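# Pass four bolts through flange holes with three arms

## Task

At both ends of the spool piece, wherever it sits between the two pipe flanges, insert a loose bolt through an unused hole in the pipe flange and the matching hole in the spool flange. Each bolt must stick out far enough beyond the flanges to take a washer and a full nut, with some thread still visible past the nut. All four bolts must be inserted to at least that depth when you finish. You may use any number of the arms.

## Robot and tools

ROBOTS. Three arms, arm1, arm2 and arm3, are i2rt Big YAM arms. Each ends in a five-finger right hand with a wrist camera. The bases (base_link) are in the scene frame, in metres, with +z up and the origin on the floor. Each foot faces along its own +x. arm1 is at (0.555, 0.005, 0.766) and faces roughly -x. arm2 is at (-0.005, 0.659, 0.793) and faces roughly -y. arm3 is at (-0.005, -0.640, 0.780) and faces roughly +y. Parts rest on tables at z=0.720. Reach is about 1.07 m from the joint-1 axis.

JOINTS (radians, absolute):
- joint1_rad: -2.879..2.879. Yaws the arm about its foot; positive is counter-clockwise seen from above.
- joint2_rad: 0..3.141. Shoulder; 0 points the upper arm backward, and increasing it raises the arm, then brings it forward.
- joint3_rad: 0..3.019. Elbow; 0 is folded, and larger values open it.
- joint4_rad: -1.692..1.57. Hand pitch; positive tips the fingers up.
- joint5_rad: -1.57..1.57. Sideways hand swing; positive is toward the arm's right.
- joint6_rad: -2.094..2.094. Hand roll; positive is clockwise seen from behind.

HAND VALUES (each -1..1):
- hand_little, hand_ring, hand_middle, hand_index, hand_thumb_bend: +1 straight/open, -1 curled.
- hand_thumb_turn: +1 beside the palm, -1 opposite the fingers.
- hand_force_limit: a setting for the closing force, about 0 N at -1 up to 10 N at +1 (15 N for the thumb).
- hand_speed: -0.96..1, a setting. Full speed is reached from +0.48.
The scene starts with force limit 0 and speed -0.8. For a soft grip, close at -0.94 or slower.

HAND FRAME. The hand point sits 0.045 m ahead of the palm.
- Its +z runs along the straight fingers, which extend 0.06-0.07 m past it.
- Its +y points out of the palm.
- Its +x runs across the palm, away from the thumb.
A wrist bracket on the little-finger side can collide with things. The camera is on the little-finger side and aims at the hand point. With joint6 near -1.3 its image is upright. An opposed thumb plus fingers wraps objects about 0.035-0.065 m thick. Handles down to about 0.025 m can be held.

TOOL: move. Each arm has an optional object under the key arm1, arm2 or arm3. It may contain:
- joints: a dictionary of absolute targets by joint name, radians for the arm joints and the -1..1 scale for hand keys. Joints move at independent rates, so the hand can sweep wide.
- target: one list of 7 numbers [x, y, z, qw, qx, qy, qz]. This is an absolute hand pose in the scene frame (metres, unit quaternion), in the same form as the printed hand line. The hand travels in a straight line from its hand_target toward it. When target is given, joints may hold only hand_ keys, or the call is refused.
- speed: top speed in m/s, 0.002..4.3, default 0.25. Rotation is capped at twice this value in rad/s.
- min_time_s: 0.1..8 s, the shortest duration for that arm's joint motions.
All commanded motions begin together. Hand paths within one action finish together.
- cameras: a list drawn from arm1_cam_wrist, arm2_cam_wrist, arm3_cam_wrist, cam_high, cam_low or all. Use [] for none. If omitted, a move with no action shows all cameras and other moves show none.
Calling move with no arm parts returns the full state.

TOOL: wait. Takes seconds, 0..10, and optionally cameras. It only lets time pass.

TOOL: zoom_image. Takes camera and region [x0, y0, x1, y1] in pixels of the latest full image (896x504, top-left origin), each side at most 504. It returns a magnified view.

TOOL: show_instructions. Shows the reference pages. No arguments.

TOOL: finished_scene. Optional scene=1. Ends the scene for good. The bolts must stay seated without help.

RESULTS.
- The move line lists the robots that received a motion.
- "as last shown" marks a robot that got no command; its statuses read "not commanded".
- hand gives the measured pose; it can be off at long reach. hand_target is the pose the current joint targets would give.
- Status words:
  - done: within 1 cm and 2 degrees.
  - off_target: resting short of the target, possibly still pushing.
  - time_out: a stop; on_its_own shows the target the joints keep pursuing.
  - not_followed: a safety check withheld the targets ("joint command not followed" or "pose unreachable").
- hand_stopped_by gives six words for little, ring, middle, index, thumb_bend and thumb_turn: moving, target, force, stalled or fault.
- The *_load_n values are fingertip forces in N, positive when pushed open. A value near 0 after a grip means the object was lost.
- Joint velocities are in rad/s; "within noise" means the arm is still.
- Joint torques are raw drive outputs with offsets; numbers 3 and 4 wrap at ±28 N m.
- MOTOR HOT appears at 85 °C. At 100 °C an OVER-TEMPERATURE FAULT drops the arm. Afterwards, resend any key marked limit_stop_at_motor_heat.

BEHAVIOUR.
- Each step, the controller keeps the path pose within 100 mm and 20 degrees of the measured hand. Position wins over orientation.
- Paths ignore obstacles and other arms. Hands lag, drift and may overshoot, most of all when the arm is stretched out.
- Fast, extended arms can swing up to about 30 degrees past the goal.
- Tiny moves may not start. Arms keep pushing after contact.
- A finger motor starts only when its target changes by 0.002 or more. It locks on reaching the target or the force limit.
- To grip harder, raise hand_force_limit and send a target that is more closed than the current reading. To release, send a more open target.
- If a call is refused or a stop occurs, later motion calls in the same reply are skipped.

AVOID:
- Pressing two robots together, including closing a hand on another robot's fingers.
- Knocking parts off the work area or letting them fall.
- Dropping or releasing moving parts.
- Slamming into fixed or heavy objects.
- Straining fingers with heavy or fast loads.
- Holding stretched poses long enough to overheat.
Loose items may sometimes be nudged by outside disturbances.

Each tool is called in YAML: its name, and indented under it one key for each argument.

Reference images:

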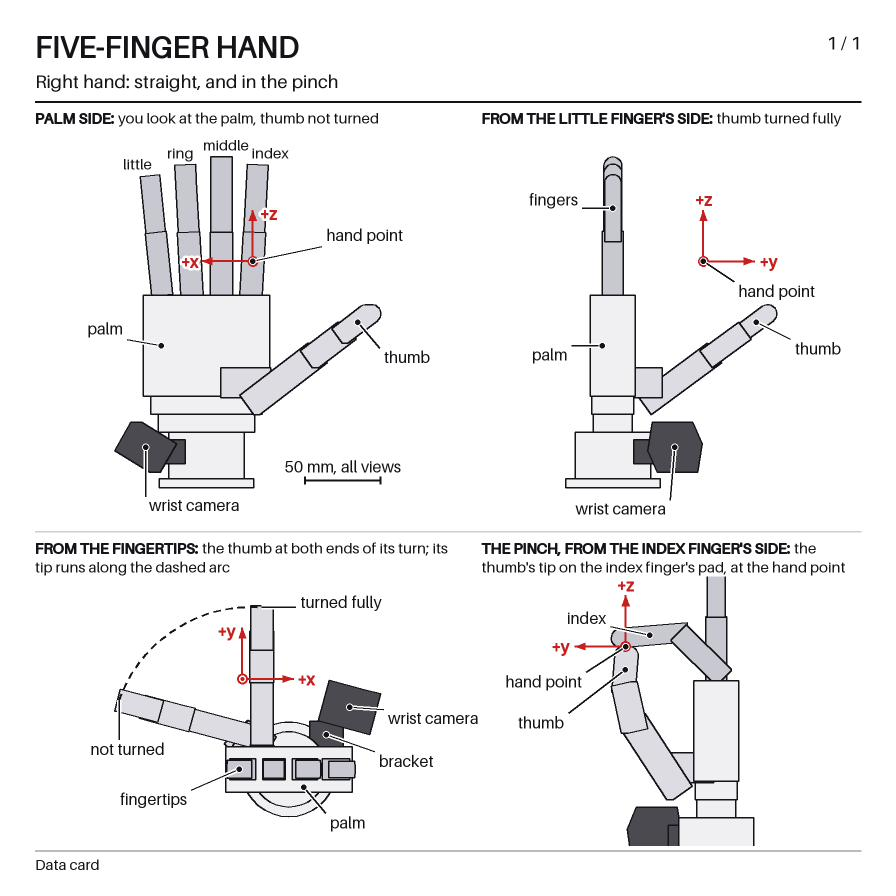

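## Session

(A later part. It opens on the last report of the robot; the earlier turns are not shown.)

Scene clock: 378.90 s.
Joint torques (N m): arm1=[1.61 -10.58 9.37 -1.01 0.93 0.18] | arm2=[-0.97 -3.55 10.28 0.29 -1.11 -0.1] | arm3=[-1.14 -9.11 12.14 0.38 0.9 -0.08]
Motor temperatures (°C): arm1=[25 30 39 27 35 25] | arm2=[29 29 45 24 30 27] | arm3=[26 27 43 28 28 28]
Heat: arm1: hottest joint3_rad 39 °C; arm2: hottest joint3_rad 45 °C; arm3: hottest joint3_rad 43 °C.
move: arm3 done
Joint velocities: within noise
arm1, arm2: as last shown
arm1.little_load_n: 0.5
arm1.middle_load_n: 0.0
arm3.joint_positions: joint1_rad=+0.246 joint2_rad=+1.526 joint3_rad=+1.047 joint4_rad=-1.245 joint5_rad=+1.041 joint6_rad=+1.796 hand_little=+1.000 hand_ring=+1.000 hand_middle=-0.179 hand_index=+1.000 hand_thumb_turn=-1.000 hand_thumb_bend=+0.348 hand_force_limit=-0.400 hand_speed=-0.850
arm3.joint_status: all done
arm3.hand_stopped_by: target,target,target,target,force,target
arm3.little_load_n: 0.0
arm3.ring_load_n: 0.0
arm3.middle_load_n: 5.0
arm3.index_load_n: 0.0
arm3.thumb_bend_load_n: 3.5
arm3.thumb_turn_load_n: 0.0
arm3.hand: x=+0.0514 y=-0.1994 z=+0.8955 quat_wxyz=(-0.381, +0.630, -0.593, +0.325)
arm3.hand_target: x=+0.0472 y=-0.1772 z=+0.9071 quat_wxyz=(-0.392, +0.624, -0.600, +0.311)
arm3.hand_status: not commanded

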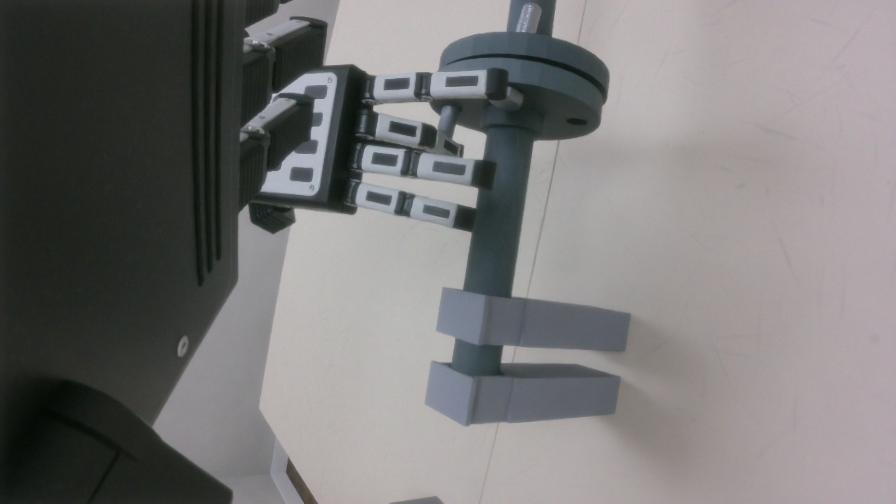

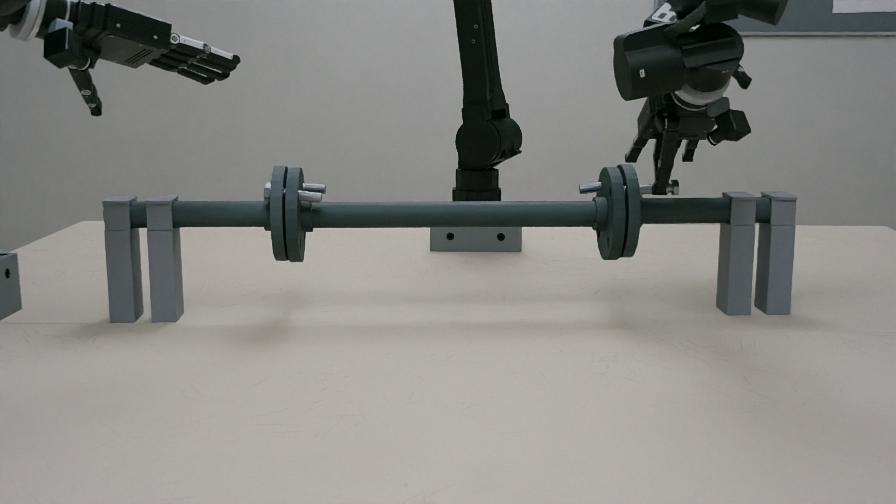

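move:
  arm3: {"joints": {"joint2_rad": 1.557, "joint3_rad": 1.110}, "min_time_s": 2}
  cameras: ["arm1_cam_wrist", "cam_low"]

zoom_image:
  camera: "arm1_cam_wrist"
  region: [400, 20, 620, 240]

zoom_image:
  camera: "cam_low"
  region: [590, 155, 700, 265]

Scene clock: 381.47 s.
Joint torques (N m): arm1=[1.61 -10.58 9.39 -1.02 0.93 0.18] | arm2=[-1.03 -3.84 10.29 0.31 -1.16 -0.09] | arm3=[-1.08 -9.35 12.34 0.38 0.89 -0.03]
Motor temperatures (°C): arm1=[25 30 39 27 35 25] | arm2=[29 29 45 24 30 27] | arm3=[26 27 44 28 28 28]
Heat: arm1: hottest joint3_rad 39 °C; arm2: hottest joint3_rad 45 °C; arm3: hottest joint3_rad 44 °C.
move: arm3 done
Joint velocities: within noise
arm1, arm2: as last shown
arm1.little_load_n: 0.0
arm2.thumb_turn_load_n: 0.0
arm3.joint_positions: joint1_rad=+0.246 joint2_rad=+1.537 joint3_rad=+1.054 joint4_rad=-1.245 joint5_rad=+1.041 joint6_rad=+1.792 hand_little=+1.000 hand_ring=+1.000 hand_middle=-0.179 hand_index=+1.000 hand_thumb_turn=-1.000 hand_thumb_bend=+0.348 hand_force_limit=-0.400 hand_speed=-0.850
arm3.joint_status: all done
arm3.hand_stopped_by: target,target,target,target,force,target
arm3.little_load_n: 0.0
arm3.ring_load_n: 0.0
arm3.middle_load_n: 5.0
arm3.index_load_n: 0.0
arm3.thumb_bend_load_n: 3.5
arm3.thumb_turn_load_n: 0.0
arm3.hand: x=+0.0509 y=-0.1970 z=+0.8933 quat_wxyz=(-0.379, +0.632, -0.591, +0.327)
arm3.hand_target: x=+0.0465 y=-0.1737 z=+0.9057 quat_wxyz=(-0.392, +0.625, -0.599, +0.312)
arm3.hand_status: not commanded

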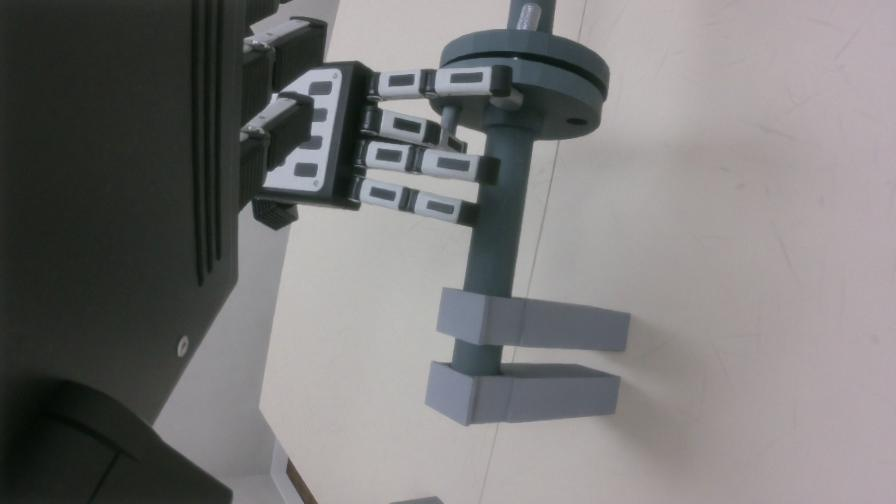

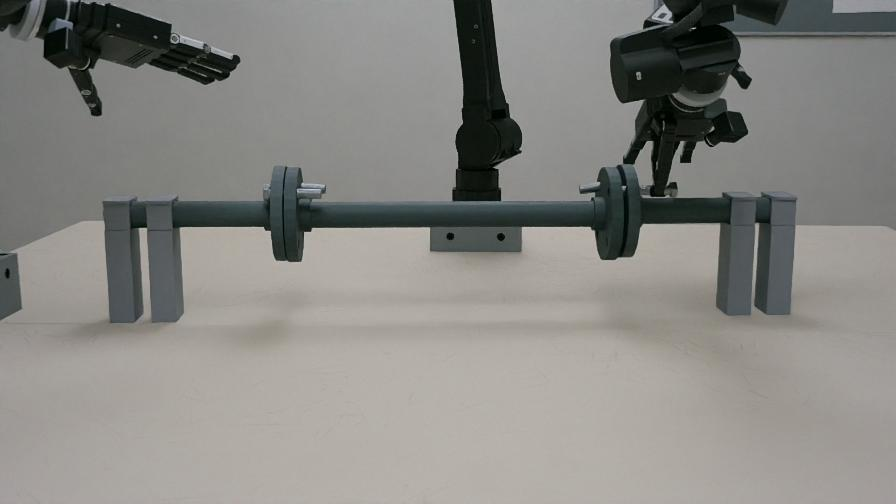

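Scaled by 2.291.

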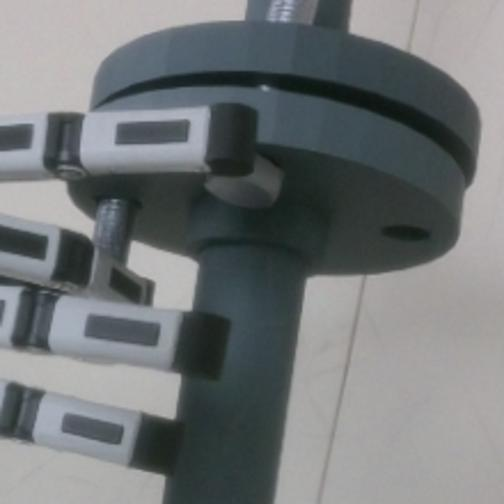

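Scaled by 4.582.

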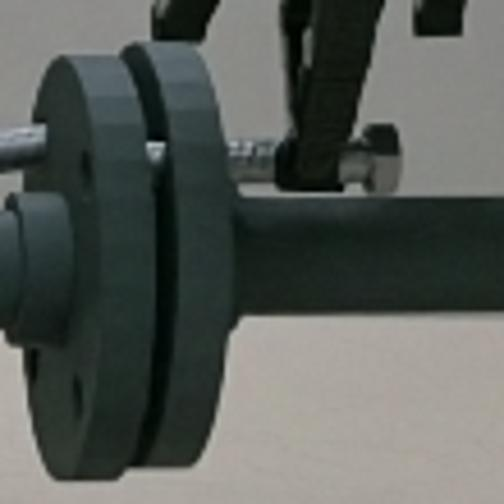

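move:
  cameras: ["cam_high", "arm3_cam_wrist"]

zoom_image:
  camera: "cam_high"
  region: [485, 215, 530, 265]

Scene clock: 381.87 s.
Joint torques (N m): arm1=[1.55 -10.52 9.39 -1.02 0.93 0.17] | arm2=[-1.26 -4.13 10.44 0.23 -1.19 -0.16] | arm3=[-1.2 -9.23 12.31 0.32 0.9 -0.03]
Motor temperatures (°C): arm1=[25 30 39 27 35 25] | arm2=[29 29 45 24 30 27] | arm3=[26 27 44 28 28 28]
Heat: arm1: hottest joint3_rad 39 °C; arm2: hottest joint3_rad 45 °C; arm3: hottest joint3_rad 44 °C.
Joint velocities: within noise
arm1.joint_positions: joint1_rad=+1.133 joint2_rad=+1.417 joint3_rad=+1.254 joint4_rad=-1.680 joint5_rad=+1.125 joint6_rad=+1.673 hand_little=+1.000 hand_ring=+1.000 hand_middle=+1.000 hand_index=+1.000 hand_thumb_turn=+1.000 hand_thumb_bend=+1.000 hand_force_limit=-0.300 hand_speed=+0.000
arm1.joint_status: not commanded
arm1.hand_stopped_by: target,target,target,target,target,target
arm1.little_load_n: 0.0
arm1.ring_load_n: 0.0
arm1.middle_load_n: 0.0
arm1.index_load_n: 0.0
arm1.thumb_bend_load_n: 0.0
arm1.thumb_turn_load_n: 0.0
arm1.hand: x=+0.2515 y=-0.2797 z=+1.0074 quat_wxyz=(-0.499, +0.695, +0.473, -0.209) (m; scene frame)
arm1.hand_target: x=+0.2496 y=-0.2893 z=+1.0196 quat_wxyz=(-0.491, +0.702, +0.466, -0.221) (m; scene frame)
arm1.hand_status: not commanded
arm2.joint_positions: joint1_rad=-0.795 joint2_rad=+1.108 joint3_rad=+0.794 joint4_rad=-1.073 joint5_rad=-1.269 joint6_rad=-1.634 hand_little=+1.000 hand_ring=+1.000 hand_middle=+1.000 hand_index=+1.000 hand_thumb_turn=+1.000 hand_thumb_bend=+1.000 hand_force_limit=+0.000 hand_speed=-0.800
arm2.joint_status: not commanded
arm2.hand_stopped_by: target,target,target,target,target,target
arm2.little_load_n: 0.0
arm2.ring_load_n: 0.0
arm2.middle_load_n: 0.0
arm2.index_load_n: 0.0
arm2.thumb_bend_load_n: 0.5
arm2.thumb_turn_load_n: -0.5
arm2.hand: x=-0.0962 y=+0.3442 z=+0.9864 quat_wxyz=(-0.127, +0.372, -0.710, +0.584) (m; scene frame)
arm2.hand_target: x=-0.1047 y=+0.3392 z=+1.0000 quat_wxyz=(-0.112, +0.380, -0.704, +0.589) (m; scene frame)
arm2.hand_status: not commanded
arm3.joint_positions: joint1_rad=+0.246 joint2_rad=+1.537 joint3_rad=+1.054 joint4_rad=-1.245 joint5_rad=+1.041 joint6_rad=+1.792 hand_little=+1.000 hand_ring=+1.000 hand_middle=-0.179 hand_index=+1.000 hand_thumb_turn=-1.000 hand_thumb_bend=+0.348 hand_force_limit=-0.400 hand_speed=-0.850
arm3.joint_status: all done
arm3.hand_stopped_by: target,target,target,target,force,target
arm3.little_load_n: 0.0
arm3.ring_load_n: 0.0
arm3.middle_load_n: 5.0
arm3.index_load_n: 0.0
arm3.thumb_bend_load_n: 3.5
arm3.thumb_turn_load_n: 0.0
arm3.hand: x=+0.0509 y=-0.1970 z=+0.8933 quat_wxyz=(-0.379, +0.632, -0.591, +0.327) (m; scene frame)
arm3.hand_target: x=+0.0465 y=-0.1737 z=+0.9057 quat_wxyz=(-0.392, +0.625, -0.599, +0.312) (m; scene frame)
arm3.hand_status: not commanded
pictures: arm3_cam_wrist, cam_high

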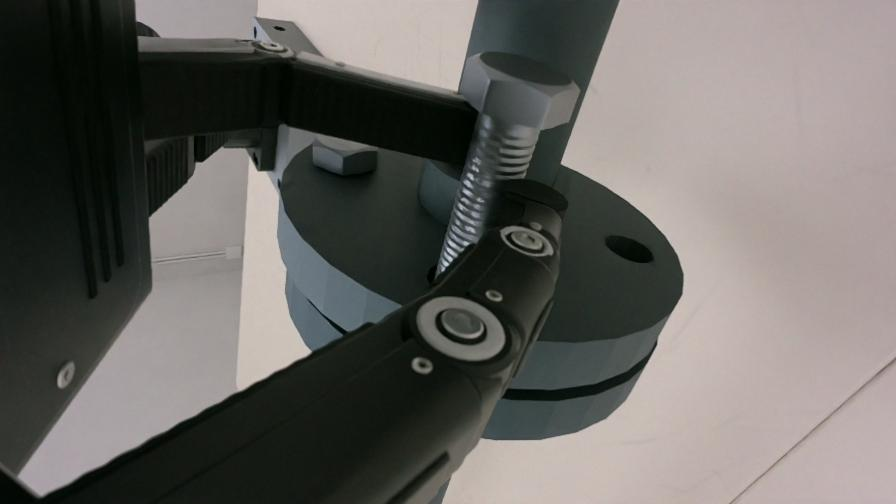

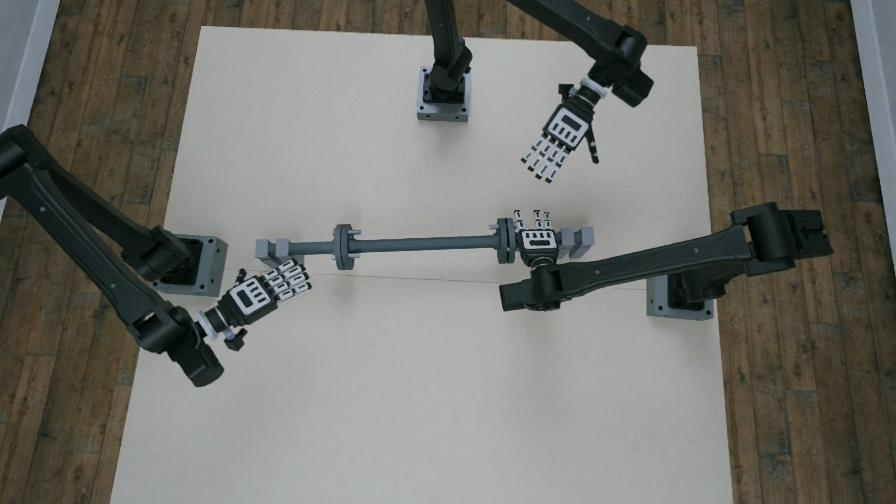

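Scaled by 10.080.

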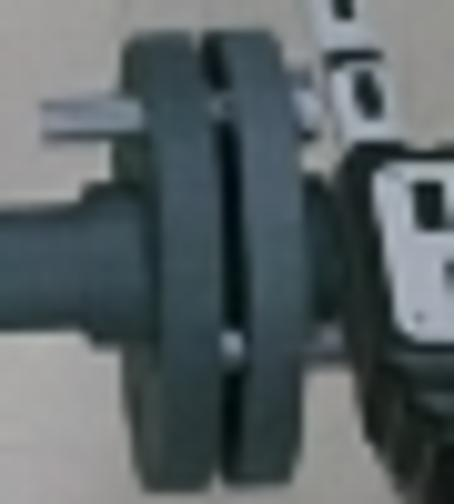

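move:
  arm3: {"joints": {"joint4_rad": -1.268}, "min_time_s": 1.5}

move:
  arm3: {"joints": {"joint2_rad": 1.505}, "min_time_s": 2}
  cameras: ["arm1_cam_wrist", "cam_low"]

zoom_image:
  camera: "arm1_cam_wrist"
  region: [400, 20, 620, 240]

zoom_image:
  camera: "cam_low"
  region: [590, 155, 700, 265]

Scene clock: 385.00 s.
Joint torques (N m): arm1=[1.55 -10.52 9.39 -1.01 0.93 0.18] | arm2=[-0.91 -3.96 10.45 0.27 -1.17 -0.08] | arm3=[-1.14 -9.29 11.86 -0.34 0.9 -0.02]
Motor temperatures (°C): arm1=[25 30 39 27 35 25] | arm2=[29 29 45 24 30 27] | arm3=[26 27 44 28 28 28]
Heat: arm1: hottest joint3_rad 39 °C; arm2: hottest joint3_rad 45 °C; arm3: hottest joint3_rad 44 °C.
move: arm3 done
Joint velocities: within noise
arm1, arm2: as last shown
arm2.ring_load_n: -0.5
arm2.thumb_bend_load_n: 0.0
arm2.thumb_turn_load_n: 0.0
arm3.joint_positions: joint1_rad=+0.246 joint2_rad=+1.538 joint3_rad=+1.060 joint4_rad=-1.260 joint5_rad=+1.041 joint6_rad=+1.792 hand_little=+1.000 hand_ring=+1.000 hand_middle=-0.179 hand_index=+1.000 hand_thumb_turn=-1.000 hand_thumb_bend=+0.348 hand_force_limit=-0.400 hand_speed=-0.850
arm3.joint_status: all done
arm3.hand_stopped_by: target,target,target,target,force,target
arm3.little_load_n: 0.0
arm3.ring_load_n: 0.0
arm3.middle_load_n: 4.5
arm3.index_load_n: 0.0
arm3.thumb_bend_load_n: 3.5
arm3.thumb_turn_load_n: 0.0
arm3.hand: x=+0.0510 y=-0.1978 z=+0.8952 quat_wxyz=(-0.377, +0.634, -0.589, +0.331)
arm3.hand_target: x=+0.0479 y=-0.1805 z=+0.9052 quat_wxyz=(-0.384, +0.630, -0.593, +0.323)
arm3.hand_status: not commanded
pictures: none

Scene clock: 387.27 s.
Joint torques (N m): arm1=[1.61 -10.58 9.39 -1.02 0.93 0.17] | arm2=[-0.85 -3.78 10.47 0.29 -1.16 -0.12] | arm3=[-1.08 -12.75 11.9 -0.34 0.92 -0.03]
Motor temperatures (°C): arm1=[25 30 39 27 35 25] | arm2=[29 29 45 24 30 27] | arm3=[26 27 45 28 28 28]
Heat: arm1: hottest joint3_rad 39 °C; arm2: hottest joint3_rad 45 °C; arm3: hottest joint3_rad 45 °C.
move: arm3 done
Joint velocities: within noise
arm1, arm2: as last shown
arm2.ring_load_n: 0.0
arm2.thumb_turn_load_n: -0.5
arm3.joint_positions: joint1_rad=+0.246 joint2_rad=+1.530 joint3_rad=+1.060 joint4_rad=-1.260 joint5_rad=+1.040 joint6_rad=+1.792 hand_little=+1.000 hand_ring=+1.000 hand_middle=-0.179 hand_index=+1.000 hand_thumb_turn=-1.000 hand_thumb_bend=+0.348 hand_force_limit=-0.400 hand_speed=-0.850
arm3.joint_status: all done
arm3.hand_stopped_by: target,target,target,target,force,target
arm3.little_load_n: 0.0
arm3.ring_load_n: 0.0
arm3.middle_load_n: 4.5
arm3.index_load_n: 0.0
arm3.thumb_bend_load_n: 4.0
arm3.thumb_turn_load_n: 0.5
arm3.hand: x=+0.0509 y=-0.1977 z=+0.8983 quat_wxyz=(-0.379, +0.633, -0.591, +0.328)
arm3.hand_target: x=+0.0479 y=-0.1808 z=+0.9269 quat_wxyz=(-0.397, +0.621, -0.603, +0.305)
arm3.hand_status: not commanded

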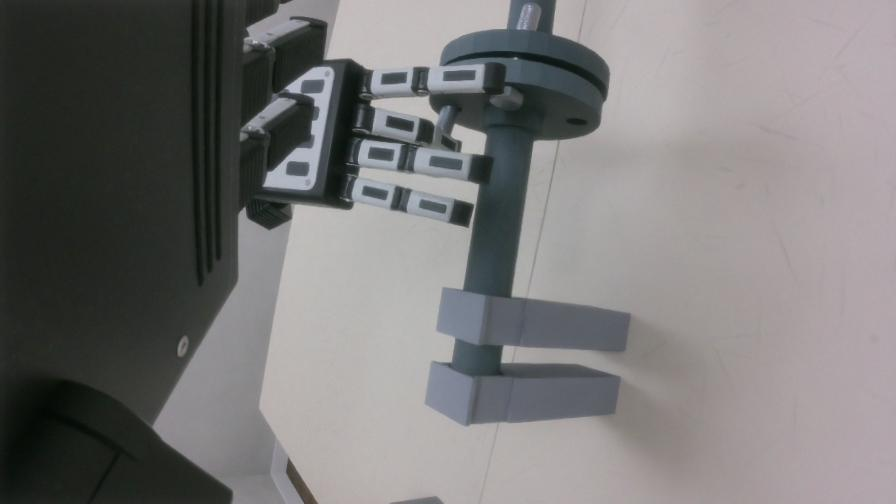

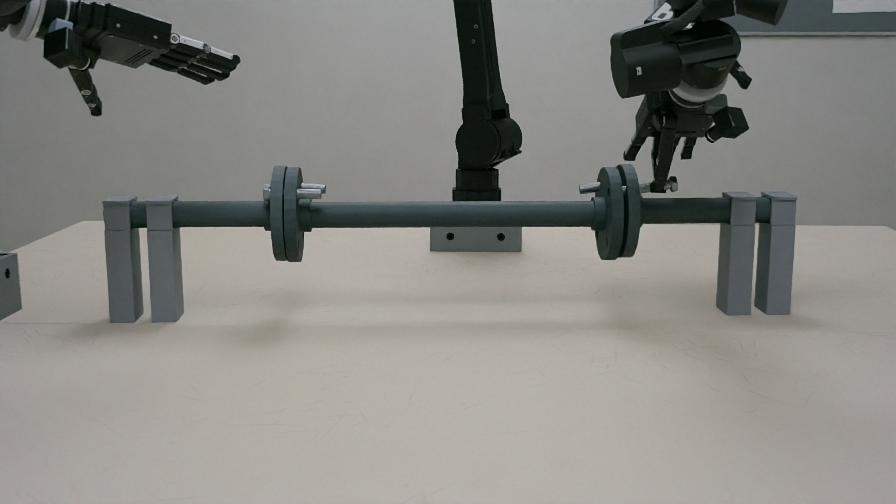

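Scaled by 2.291.

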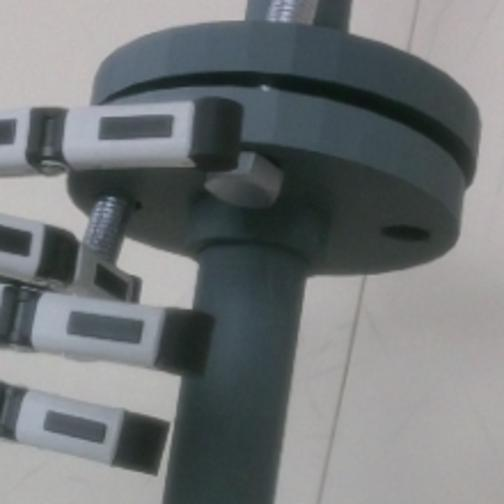

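Scaled by 4.582.

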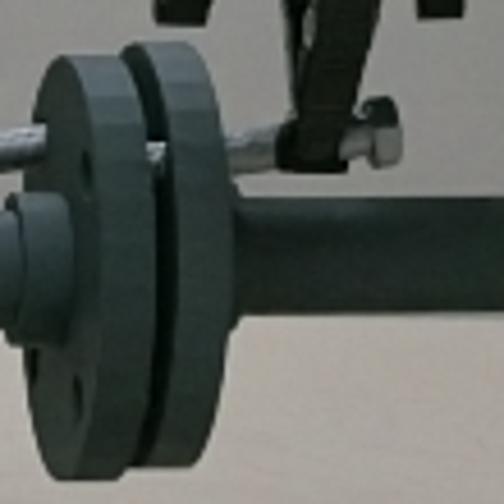

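move:
  arm3: {"joints": {"joint2_rad": 1.549}, "min_time_s": 1}

move:
  arm3: {"joints": {"joint2_rad": 1.560, "joint3_rad": 1.124}, "min_time_s": 2}
  cameras: ["arm1_cam_wrist", "cam_low"]

zoom_image:
  camera: "arm1_cam_wrist"
  region: [400, 20, 620, 240]

zoom_image:
  camera: "cam_low"
  region: [590, 155, 700, 265]

Scene clock: 388.97 s.
Joint torques (N m): arm1=[1.55 -10.58 9.39 -1.03 0.92 0.18] | arm2=[-0.97 -4.19 10.45 0.23 -1.14 -0.09] | arm3=[-1.08 -9.23 11.92 -0.34 0.92 -0.03]
Motor temperatures (°C): arm1=[25 30 39 27 35 25] | arm2=[29 29 45 24 30 27] | arm3=[26 27 45 28 28 28]
Heat: arm1: hottest joint3_rad 39 °C; arm2: hottest joint3_rad 45 °C; arm3: hottest joint3_rad 45 °C.
move: arm3 done
Joint velocities: within noise
arm1, arm2: as last shown
arm1.ring_load_n: -0.5
arm1.middle_load_n: -0.5
arm3.joint_positions: joint1_rad=+0.246 joint2_rad=+1.531 joint3_rad=+1.060 joint4_rad=-1.260 joint5_rad=+1.040 joint6_rad=+1.792 hand_little=+1.000 hand_ring=+1.000 hand_middle=-0.179 hand_index=+1.000 hand_thumb_turn=-1.000 hand_thumb_bend=+0.348 hand_force_limit=-0.400 hand_speed=-0.850
arm3.joint_status: all done
arm3.hand_stopped_by: target,target,target,target,force,target
arm3.little_load_n: 0.0
arm3.ring_load_n: 0.0
arm3.middle_load_n: 4.5
arm3.index_load_n: 0.0
arm3.thumb_bend_load_n: 3.5
arm3.thumb_turn_load_n: 0.5
arm3.hand: x=+0.0509 y=-0.1977 z=+0.8978 quat_wxyz=(-0.378, +0.633, -0.591, +0.328)
arm3.hand_target: x=+0.0479 y=-0.1805 z=+0.9084 quat_wxyz=(-0.386, +0.628, -0.595, +0.320)
arm3.hand_status: not commanded
pictures: none

Scene clock: 391.27 s.
Joint torques (N m): arm1=[1.61 -10.58 9.37 -1.02 0.93 0.18] | arm2=[-1.26 -4.13 10.47 0.34 -1.15 -0.1] | arm3=[-1.2 -9.35 12.36 -0.14 0.93 -0.02]
Motor temperatures (°C): arm1=[25 30 39 27 35 25] | arm2=[29 29 45 24 30 27] | arm3=[26 27 45 28 28 28]
Heat: arm1: hottest joint3_rad 39 °C; arm2: hottest joint3_rad 45 °C; arm3: hottest joint3_rad 45 °C.
move: arm3 done
Joint velocities: within noise
arm1, arm2: as last shown
arm1.little_load_n: -0.5
arm1.ring_load_n: 0.0
arm1.middle_load_n: 0.0
arm2.thumb_turn_load_n: 0.0
arm3.joint_positions: joint1_rad=+0.246 joint2_rad=+1.541 joint3_rad=+1.068 joint4_rad=-1.265 joint5_rad=+1.040 joint6_rad=+1.792 hand_little=+1.000 hand_ring=+1.000 hand_middle=-0.179 hand_index=+1.000 hand_thumb_turn=-1.000 hand_thumb_bend=+0.348 hand_force_limit=-0.400 hand_speed=-0.850
arm3.joint_status: all done
arm3.hand_stopped_by: target,target,target,target,force,target
arm3.little_load_n: 0.0
arm3.ring_load_n: 0.0
arm3.middle_load_n: 4.5
arm3.index_load_n: 0.0
arm3.thumb_bend_load_n: 3.5
arm3.thumb_turn_load_n: 0.0
arm3.hand: x=+0.0505 y=-0.1958 z=+0.8967 quat_wxyz=(-0.377, +0.634, -0.590, +0.330)
arm3.hand_target: x=+0.0468 y=-0.1752 z=+0.9090 quat_wxyz=(-0.387, +0.628, -0.595, +0.319)
arm3.hand_status: not commanded

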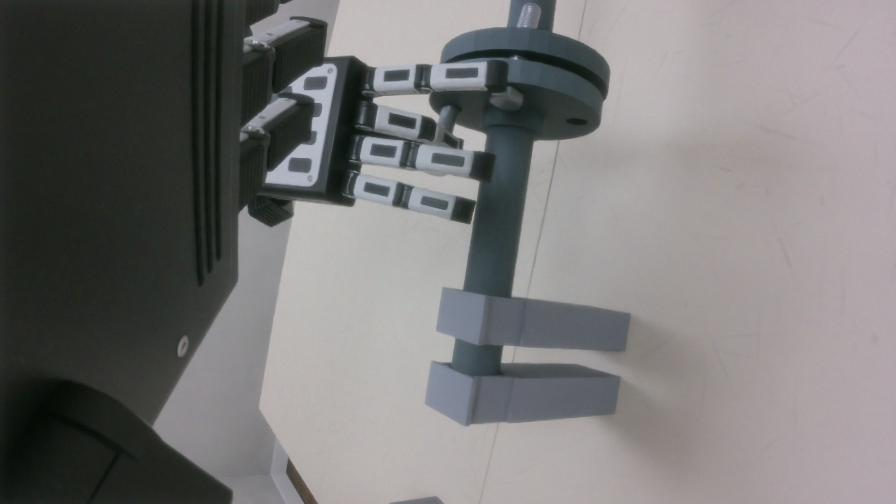

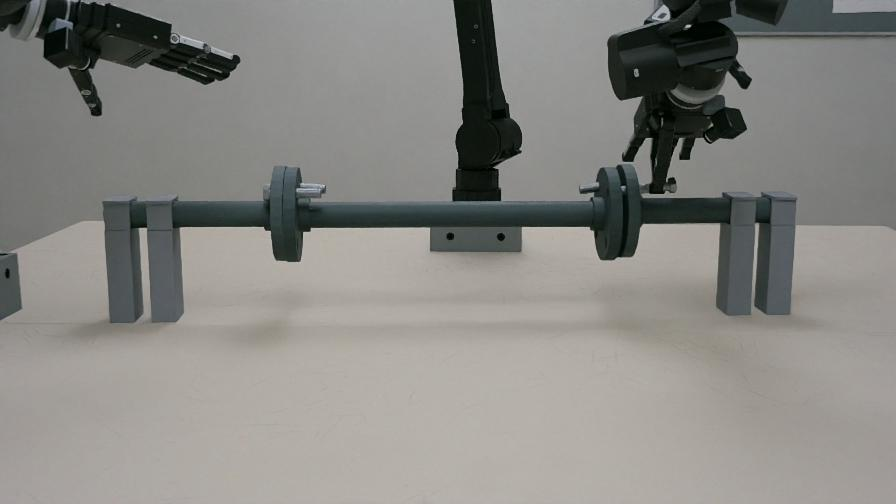

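Scaled by 2.291.

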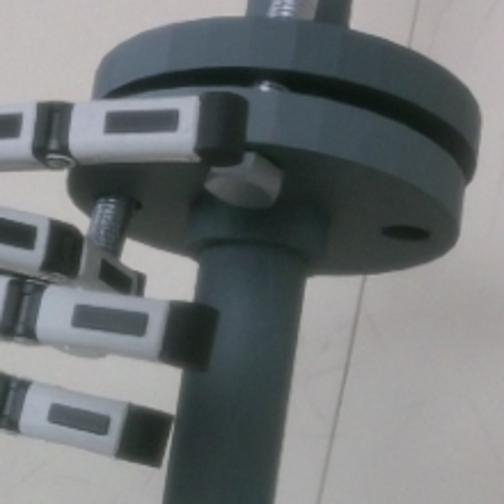

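Scaled by 4.582.

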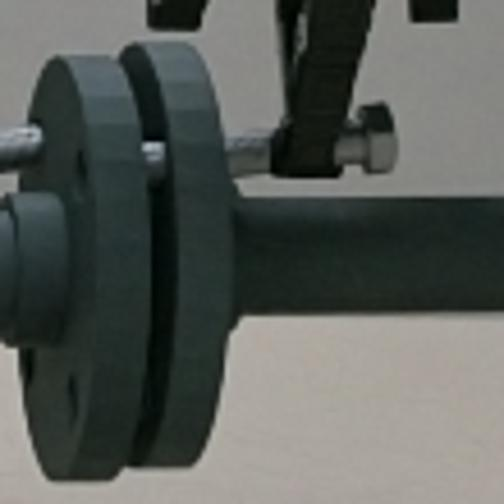

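zoom_image:
  camera: "cam_low"
  region: [250, 155, 340, 265]

zoom_image:
  camera: "cam_low"
  region: [595, 160, 655, 220]

Scaled by 4.582.

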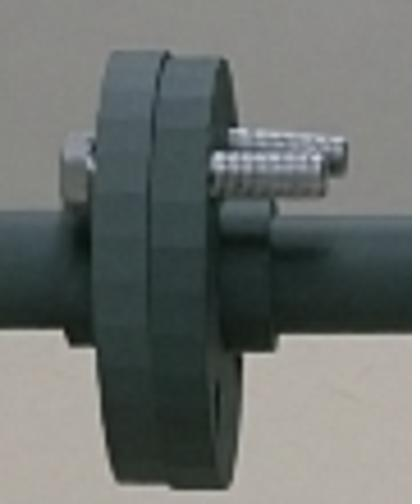

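Scaled by 8.400.

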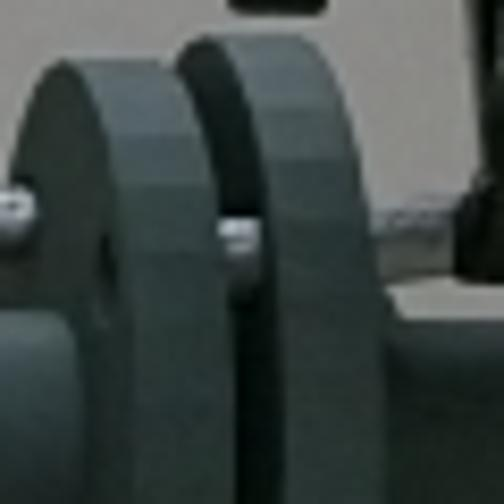

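move:
  arm3: {"joints": {"joint2_rad": 1.506, "joint3_rad": 1.110}, "min_time_s": 2}
  cameras: ["arm3_cam_wrist", "cam_low"]

zoom_image:
  camera: "cam_low"
  region: [595, 160, 695, 220]

Scene clock: 396.27 s.
Joint torques (N m): arm1=[1.55 -10.52 9.37 -1.02 0.93 0.18] | arm2=[-1.38 -3.78 10.47 0.31 -1.13 -0.13] | arm3=[-1.08 -13.22 11.3 -0.14 0.95 -0.03]
Motor temperatures (°C): arm1=[25 30 39 27 35 25] | arm2=[29 29 46 24 30 27] | arm3=[26 27 44 28 28 28]
Heat: arm1: hottest joint3_rad 39 °C; arm2: hottest joint3_rad 46 °C; arm3: hottest joint3_rad 44 °C.
move: arm3 done
Joint velocities: within noise
arm1, arm2: as last shown
arm1.little_load_n: 0.0
arm2.thumb_turn_load_n: -0.5
arm3.joint_positions: joint1_rad=+0.246 joint2_rad=+1.537 joint3_rad=+1.068 joint4_rad=-1.265 joint5_rad=+1.039 joint6_rad=+1.792 hand_little=+1.000 hand_ring=+1.000 hand_middle=-0.179 hand_index=+1.000 hand_thumb_turn=-1.000 hand_thumb_bend=+0.348 hand_force_limit=-0.400 hand_speed=-0.850
arm3.joint_status: all done
arm3.hand_stopped_by: target,target,target,target,force,target
arm3.little_load_n: 0.0
arm3.ring_load_n: -0.5
arm3.middle_load_n: 5.0
arm3.index_load_n: 0.0
arm3.thumb_bend_load_n: 3.5
arm3.thumb_turn_load_n: 0.5
arm3.hand: x=+0.0504 y=-0.1958 z=+0.8981 quat_wxyz=(-0.377, +0.633, -0.590, +0.329)
arm3.hand_target: x=+0.0479 y=-0.1807 z=+0.9266 quat_wxyz=(-0.396, +0.621, -0.603, +0.305)
arm3.hand_status: not commanded

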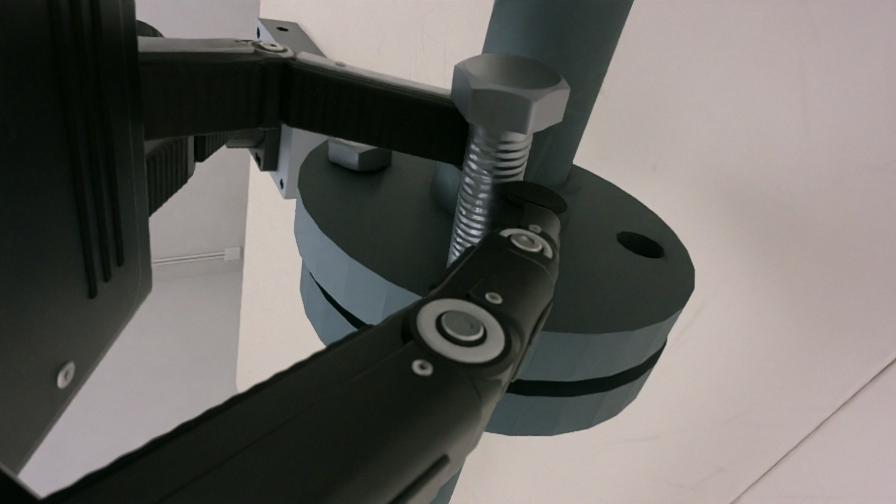

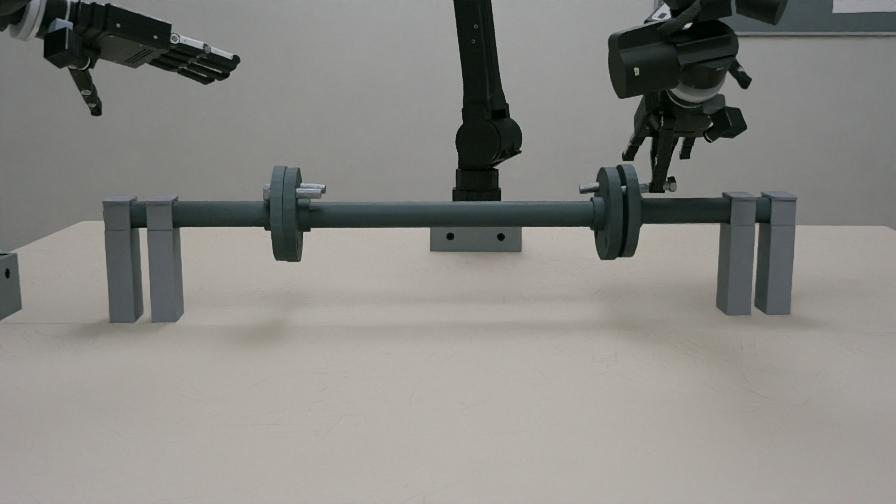

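Scaled by 5.040.

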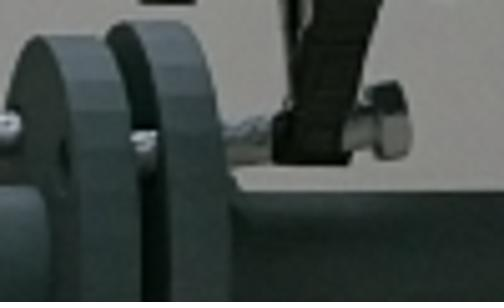

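zoom_image:
  camera: "cam_low"
  region: [595, 160, 655, 220]

Scaled by 8.400.

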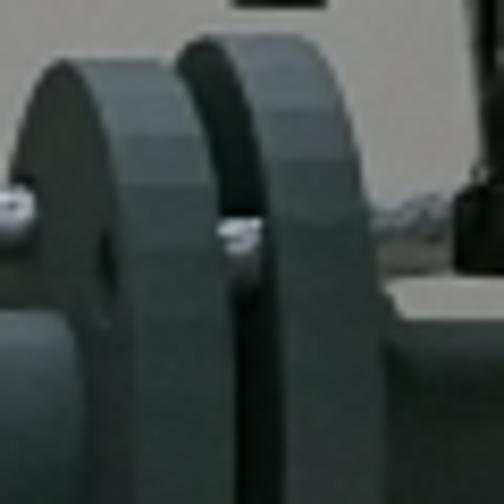

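move:
  arm3: {"joints": {"joint1_rad": 0.267}, "min_time_s": 1.5}

move:
  arm3: {"joints": {"joint1_rad": 0.271}, "min_time_s": 1.5}
  cameras: ["cam_high", "cam_low"]

zoom_image:
  camera: "cam_high"
  region: [485, 215, 530, 265]

zoom_image:
  camera: "cam_low"
  region: [595, 160, 655, 220]

Scene clock: 399.87 s.
Joint torques (N m): arm1=[1.61 -10.52 9.39 -1.03 0.93 0.18] | arm2=[-0.38 -4.01 10.39 0.27 -1.17 -0.09] | arm3=[0.62 -13.16 11.3 -0.16 0.95 -0.03]
Motor temperatures (°C): arm1=[25 30 39 27 35 25] | arm2=[29 29 46 24 30 27] | arm3=[26 27 44 28 28 28]
Heat: arm1: hottest joint3_rad 39 °C; arm2: hottest joint3_rad 46 °C; arm3: hottest joint3_rad 44 °C.
move: arm3 done
Joint velocities: within noise
arm1, arm2: as last shown
arm2.thumb_turn_load_n: 0.0
arm3.joint_positions: joint1_rad=+0.246 joint2_rad=+1.537 joint3_rad=+1.068 joint4_rad=-1.265 joint5_rad=+1.039 joint6_rad=+1.792 hand_little=+1.000 hand_ring=+1.000 hand_middle=-0.179 hand_index=+1.000 hand_thumb_turn=-1.000 hand_thumb_bend=+0.348 hand_force_limit=-0.400 hand_speed=-0.850
arm3.joint_status: all done
arm3.hand_stopped_by: target,target,target,target,force,target
arm3.little_load_n: 0.0
arm3.ring_load_n: 0.0
arm3.middle_load_n: 5.5
arm3.index_load_n: 0.0
arm3.thumb_bend_load_n: 3.0
arm3.thumb_turn_load_n: 1.0
arm3.hand: x=+0.0501 y=-0.1958 z=+0.8981 quat_wxyz=(-0.377, +0.633, -0.590, +0.329)
arm3.hand_target: x=+0.0382 y=-0.1797 z=+0.9266 quat_wxyz=(-0.400, +0.628, -0.597, +0.301)
arm3.hand_status: not commanded
pictures: none

Scene clock: 401.63 s.
Joint torques (N m): arm1=[1.55 -10.58 9.39 -1.02 0.93 0.17] | arm2=[-1.61 -3.78 10.37 0.23 -1.14 -0.12] | arm3=[0.97 -13.27 11.3 -0.14 0.95 -0.03]
Motor temperatures (°C): arm1=[25 30 39 27 35 25] | arm2=[29 29 46 24 30 27] | arm3=[26 27 43 28 28 28]
Heat: arm1: hottest joint3_rad 39 °C; arm2: hottest joint3_rad 46 °C; arm3: hottest joint3_rad 43 °C.
move: arm3 done
Joint velocities: within noise
arm1, arm2: as last shown
arm1.middle_load_n: -0.5
arm3.joint_positions: joint1_rad=+0.248 joint2_rad=+1.537 joint3_rad=+1.068 joint4_rad=-1.265 joint5_rad=+1.039 joint6_rad=+1.792 hand_little=+1.000 hand_ring=+1.000 hand_middle=-0.179 hand_index=+1.000 hand_thumb_turn=-1.000 hand_thumb_bend=+0.348 hand_force_limit=-0.400 hand_speed=-0.850
arm3.joint_status: all done
arm3.hand_stopped_by: target,target,target,target,force,target
arm3.little_load_n: 0.0
arm3.ring_load_n: 0.0
arm3.middle_load_n: 5.5
arm3.index_load_n: -0.5
arm3.thumb_bend_load_n: 3.0
arm3.thumb_turn_load_n: 1.0
arm3.hand: x=+0.0496 y=-0.1957 z=+0.8981 quat_wxyz=(-0.378, +0.634, -0.590, +0.328)
arm3.hand_target: x=+0.0362 y=-0.1795 z=+0.9266 quat_wxyz=(-0.400, +0.629, -0.595, +0.300)
arm3.hand_status: not commanded

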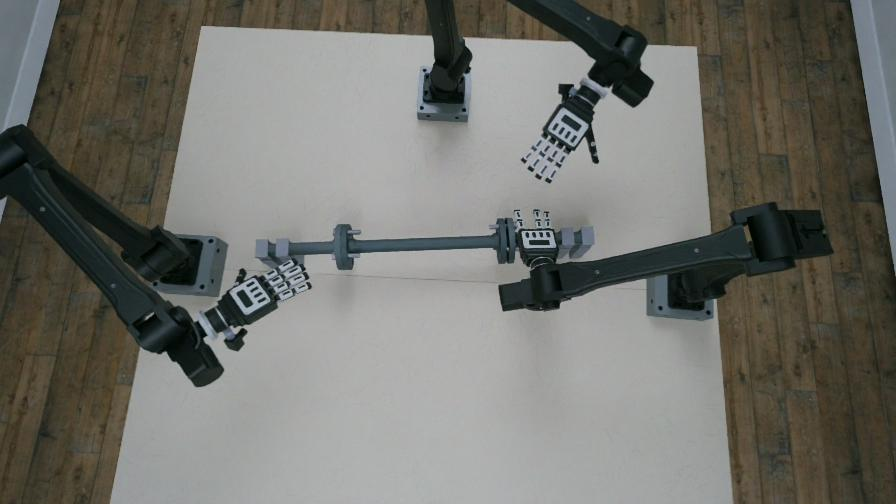

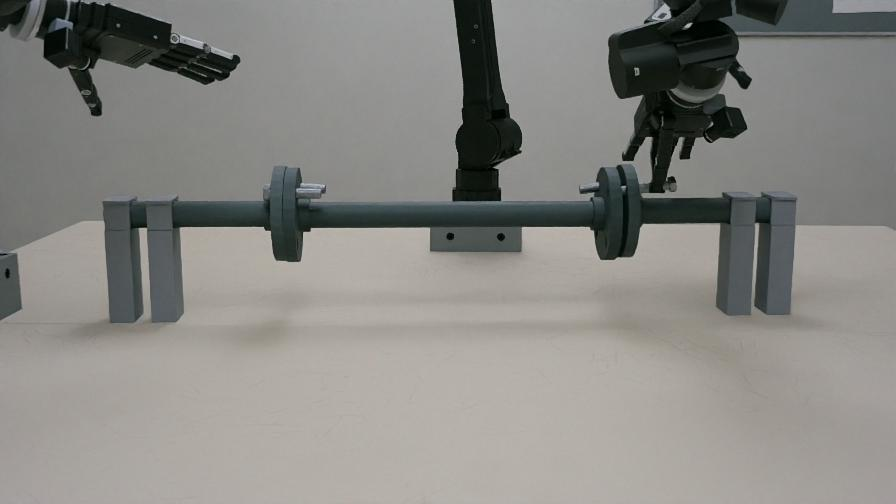

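Scaled by 10.080.

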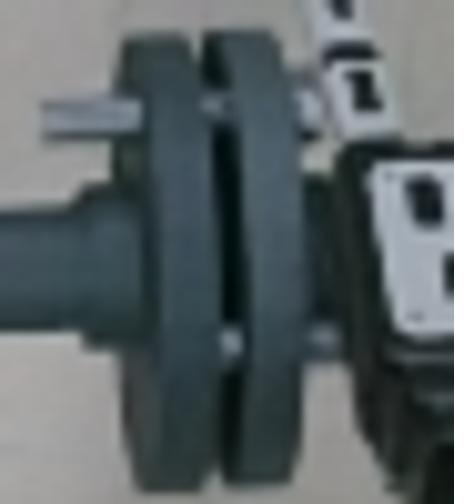

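Scaled by 8.400.

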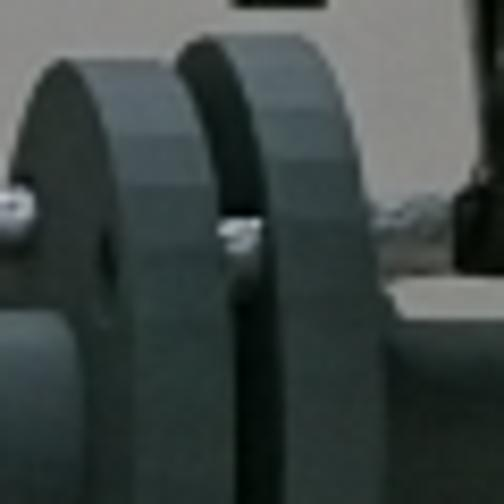

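move:
  cameras: ["cam_low", "cam_high"]

zoom_image:
  camera: "cam_low"
  region: [595, 160, 655, 220]

zoom_image:
  camera: "cam_high"
  region: [485, 215, 530, 265]

Scene clock: 402.70 s.
Joint torques (N m): arm1=[1.55 -10.52 9.37 -1.02 0.93 0.18] | arm2=[-1.2 -3.66 10.45 0.4 -1.16 -0.11] | arm3=[0.97 -13.27 11.26 -0.14 0.95 -0.02]
Motor temperatures (°C): arm1=[25 30 39 27 35 25] | arm2=[29 29 46 24 30 27] | arm3=[26 27 43 28 28 28]
Heat: arm1: hottest joint3_rad 39 °C; arm2: hottest joint3_rad 46 °C; arm3: hottest joint3_rad 43 °C.
Joint velocities: within noise
arm1.joint_positions: joint1_rad=+1.133 joint2_rad=+1.417 joint3_rad=+1.254 joint4_rad=-1.680 joint5_rad=+1.125 joint6_rad=+1.673 hand_little=+1.000 hand_ring=+1.000 hand_middle=+1.000 hand_index=+1.000 hand_thumb_turn=+1.000 hand_thumb_bend=+1.000 hand_force_limit=-0.300 hand_speed=+0.000
arm1.joint_status: not commanded
arm1.hand_stopped_by: target,target,target,target,target,target
arm1.little_load_n: 0.0
arm1.ring_load_n: 0.0
arm1.middle_load_n: 0.0
arm1.index_load_n: 0.0
arm1.thumb_bend_load_n: -0.5
arm1.thumb_turn_load_n: -0.5
arm1.hand: x=+0.2515 y=-0.2797 z=+1.0074 quat_wxyz=(-0.499, +0.695, +0.473, -0.209) (m; scene frame)
arm1.hand_target: x=+0.2496 y=-0.2893 z=+1.0196 quat_wxyz=(-0.491, +0.702, +0.466, -0.221) (m; scene frame)
arm1.hand_status: not commanded
arm2.joint_positions: joint1_rad=-0.795 joint2_rad=+1.108 joint3_rad=+0.794 joint4_rad=-1.073 joint5_rad=-1.269 joint6_rad=-1.634 hand_little=+1.000 hand_ring=+1.000 hand_middle=+1.000 hand_index=+1.000 hand_thumb_turn=+1.000 hand_thumb_bend=+1.000 hand_force_limit=+0.000 hand_speed=-0.800
arm2.joint_status: not commanded
arm2.hand_stopped_by: target,target,target,target,target,target
arm2.little_load_n: 0.0
arm2.ring_load_n: 0.0
arm2.middle_load_n: 0.0
arm2.index_load_n: 0.0
arm2.thumb_bend_load_n: 0.0
arm2.thumb_turn_load_n: 0.0
arm2.hand: x=-0.0962 y=+0.3442 z=+0.9864 quat_wxyz=(-0.127, +0.372, -0.710, +0.584) (m; scene frame)
arm2.hand_target: x=-0.1047 y=+0.3392 z=+1.0000 quat_wxyz=(-0.112, +0.380, -0.704, +0.589) (m; scene frame)
arm2.hand_status: not commanded
arm3.joint_positions: joint1_rad=+0.248 joint2_rad=+1.537 joint3_rad=+1.068 joint4_rad=-1.265 joint5_rad=+1.039 joint6_rad=+1.792 hand_little=+1.000 hand_ring=+1.000 hand_middle=-0.179 hand_index=+1.000 hand_thumb_turn=-1.000 hand_thumb_bend=+0.348 hand_force_limit=-0.400 hand_speed=-0.850
arm3.joint_status: all done
arm3.hand_stopped_by: target,target,target,target,force,target
arm3.little_load_n: 0.0
arm3.ring_load_n: 0.0
arm3.middle_load_n: 5.5
arm3.index_load_n: 0.0
arm3.thumb_bend_load_n: 2.5
arm3.thumb_turn_load_n: 1.0
arm3.hand: x=+0.0496 y=-0.1957 z=+0.8981 quat_wxyz=(-0.378, +0.634, -0.590, +0.328) (m; scene frame)
arm3.hand_target: x=+0.0362 y=-0.1795 z=+0.9266 quat_wxyz=(-0.400, +0.629, -0.595, +0.300) (m; scene frame)
arm3.hand_status: not commanded
pictures: cam_high, cam_low

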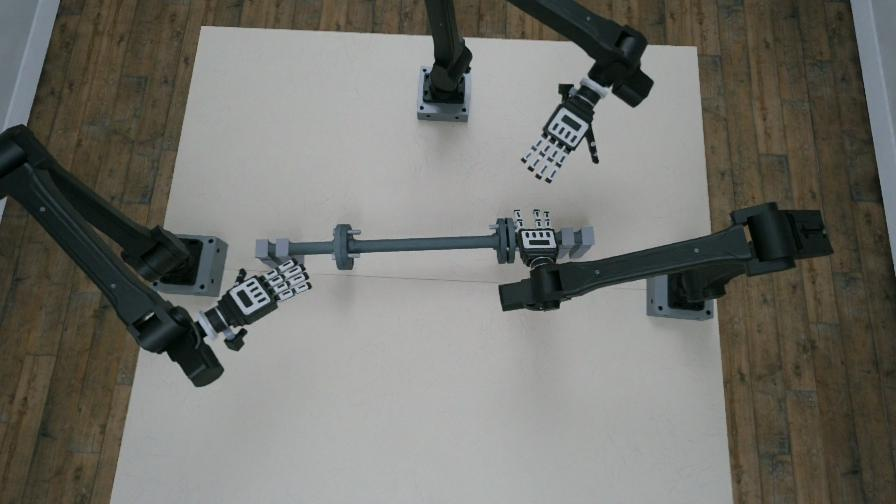

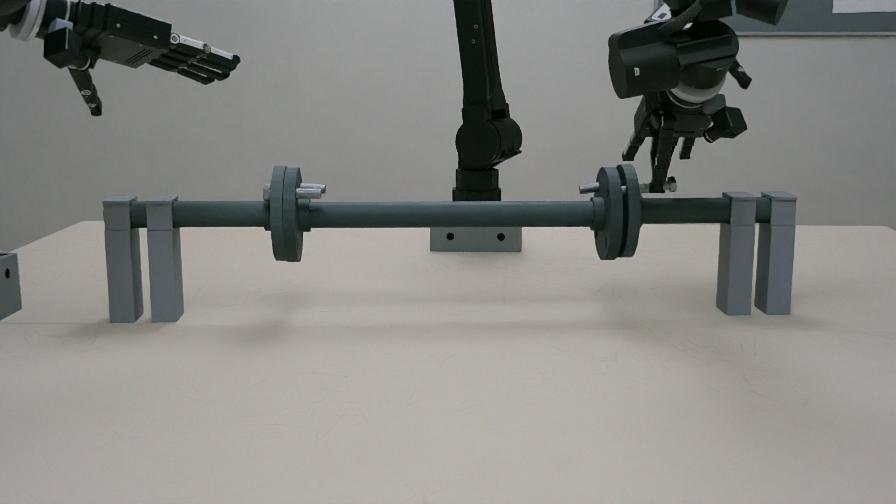

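Scaled by 8.400.

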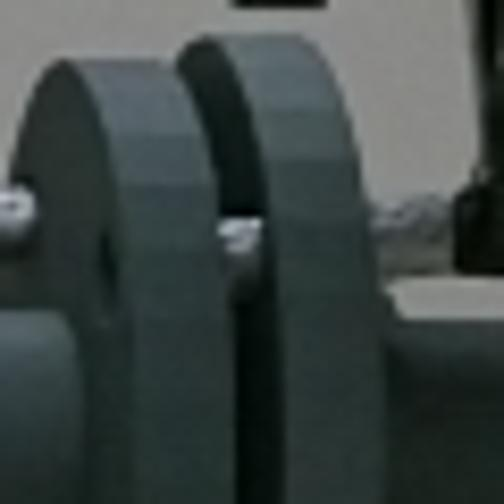

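Scaled by 10.080.

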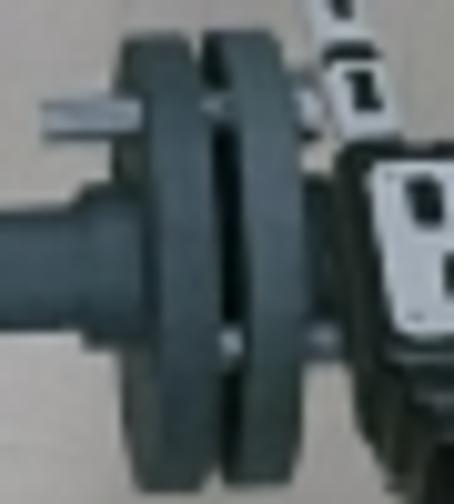

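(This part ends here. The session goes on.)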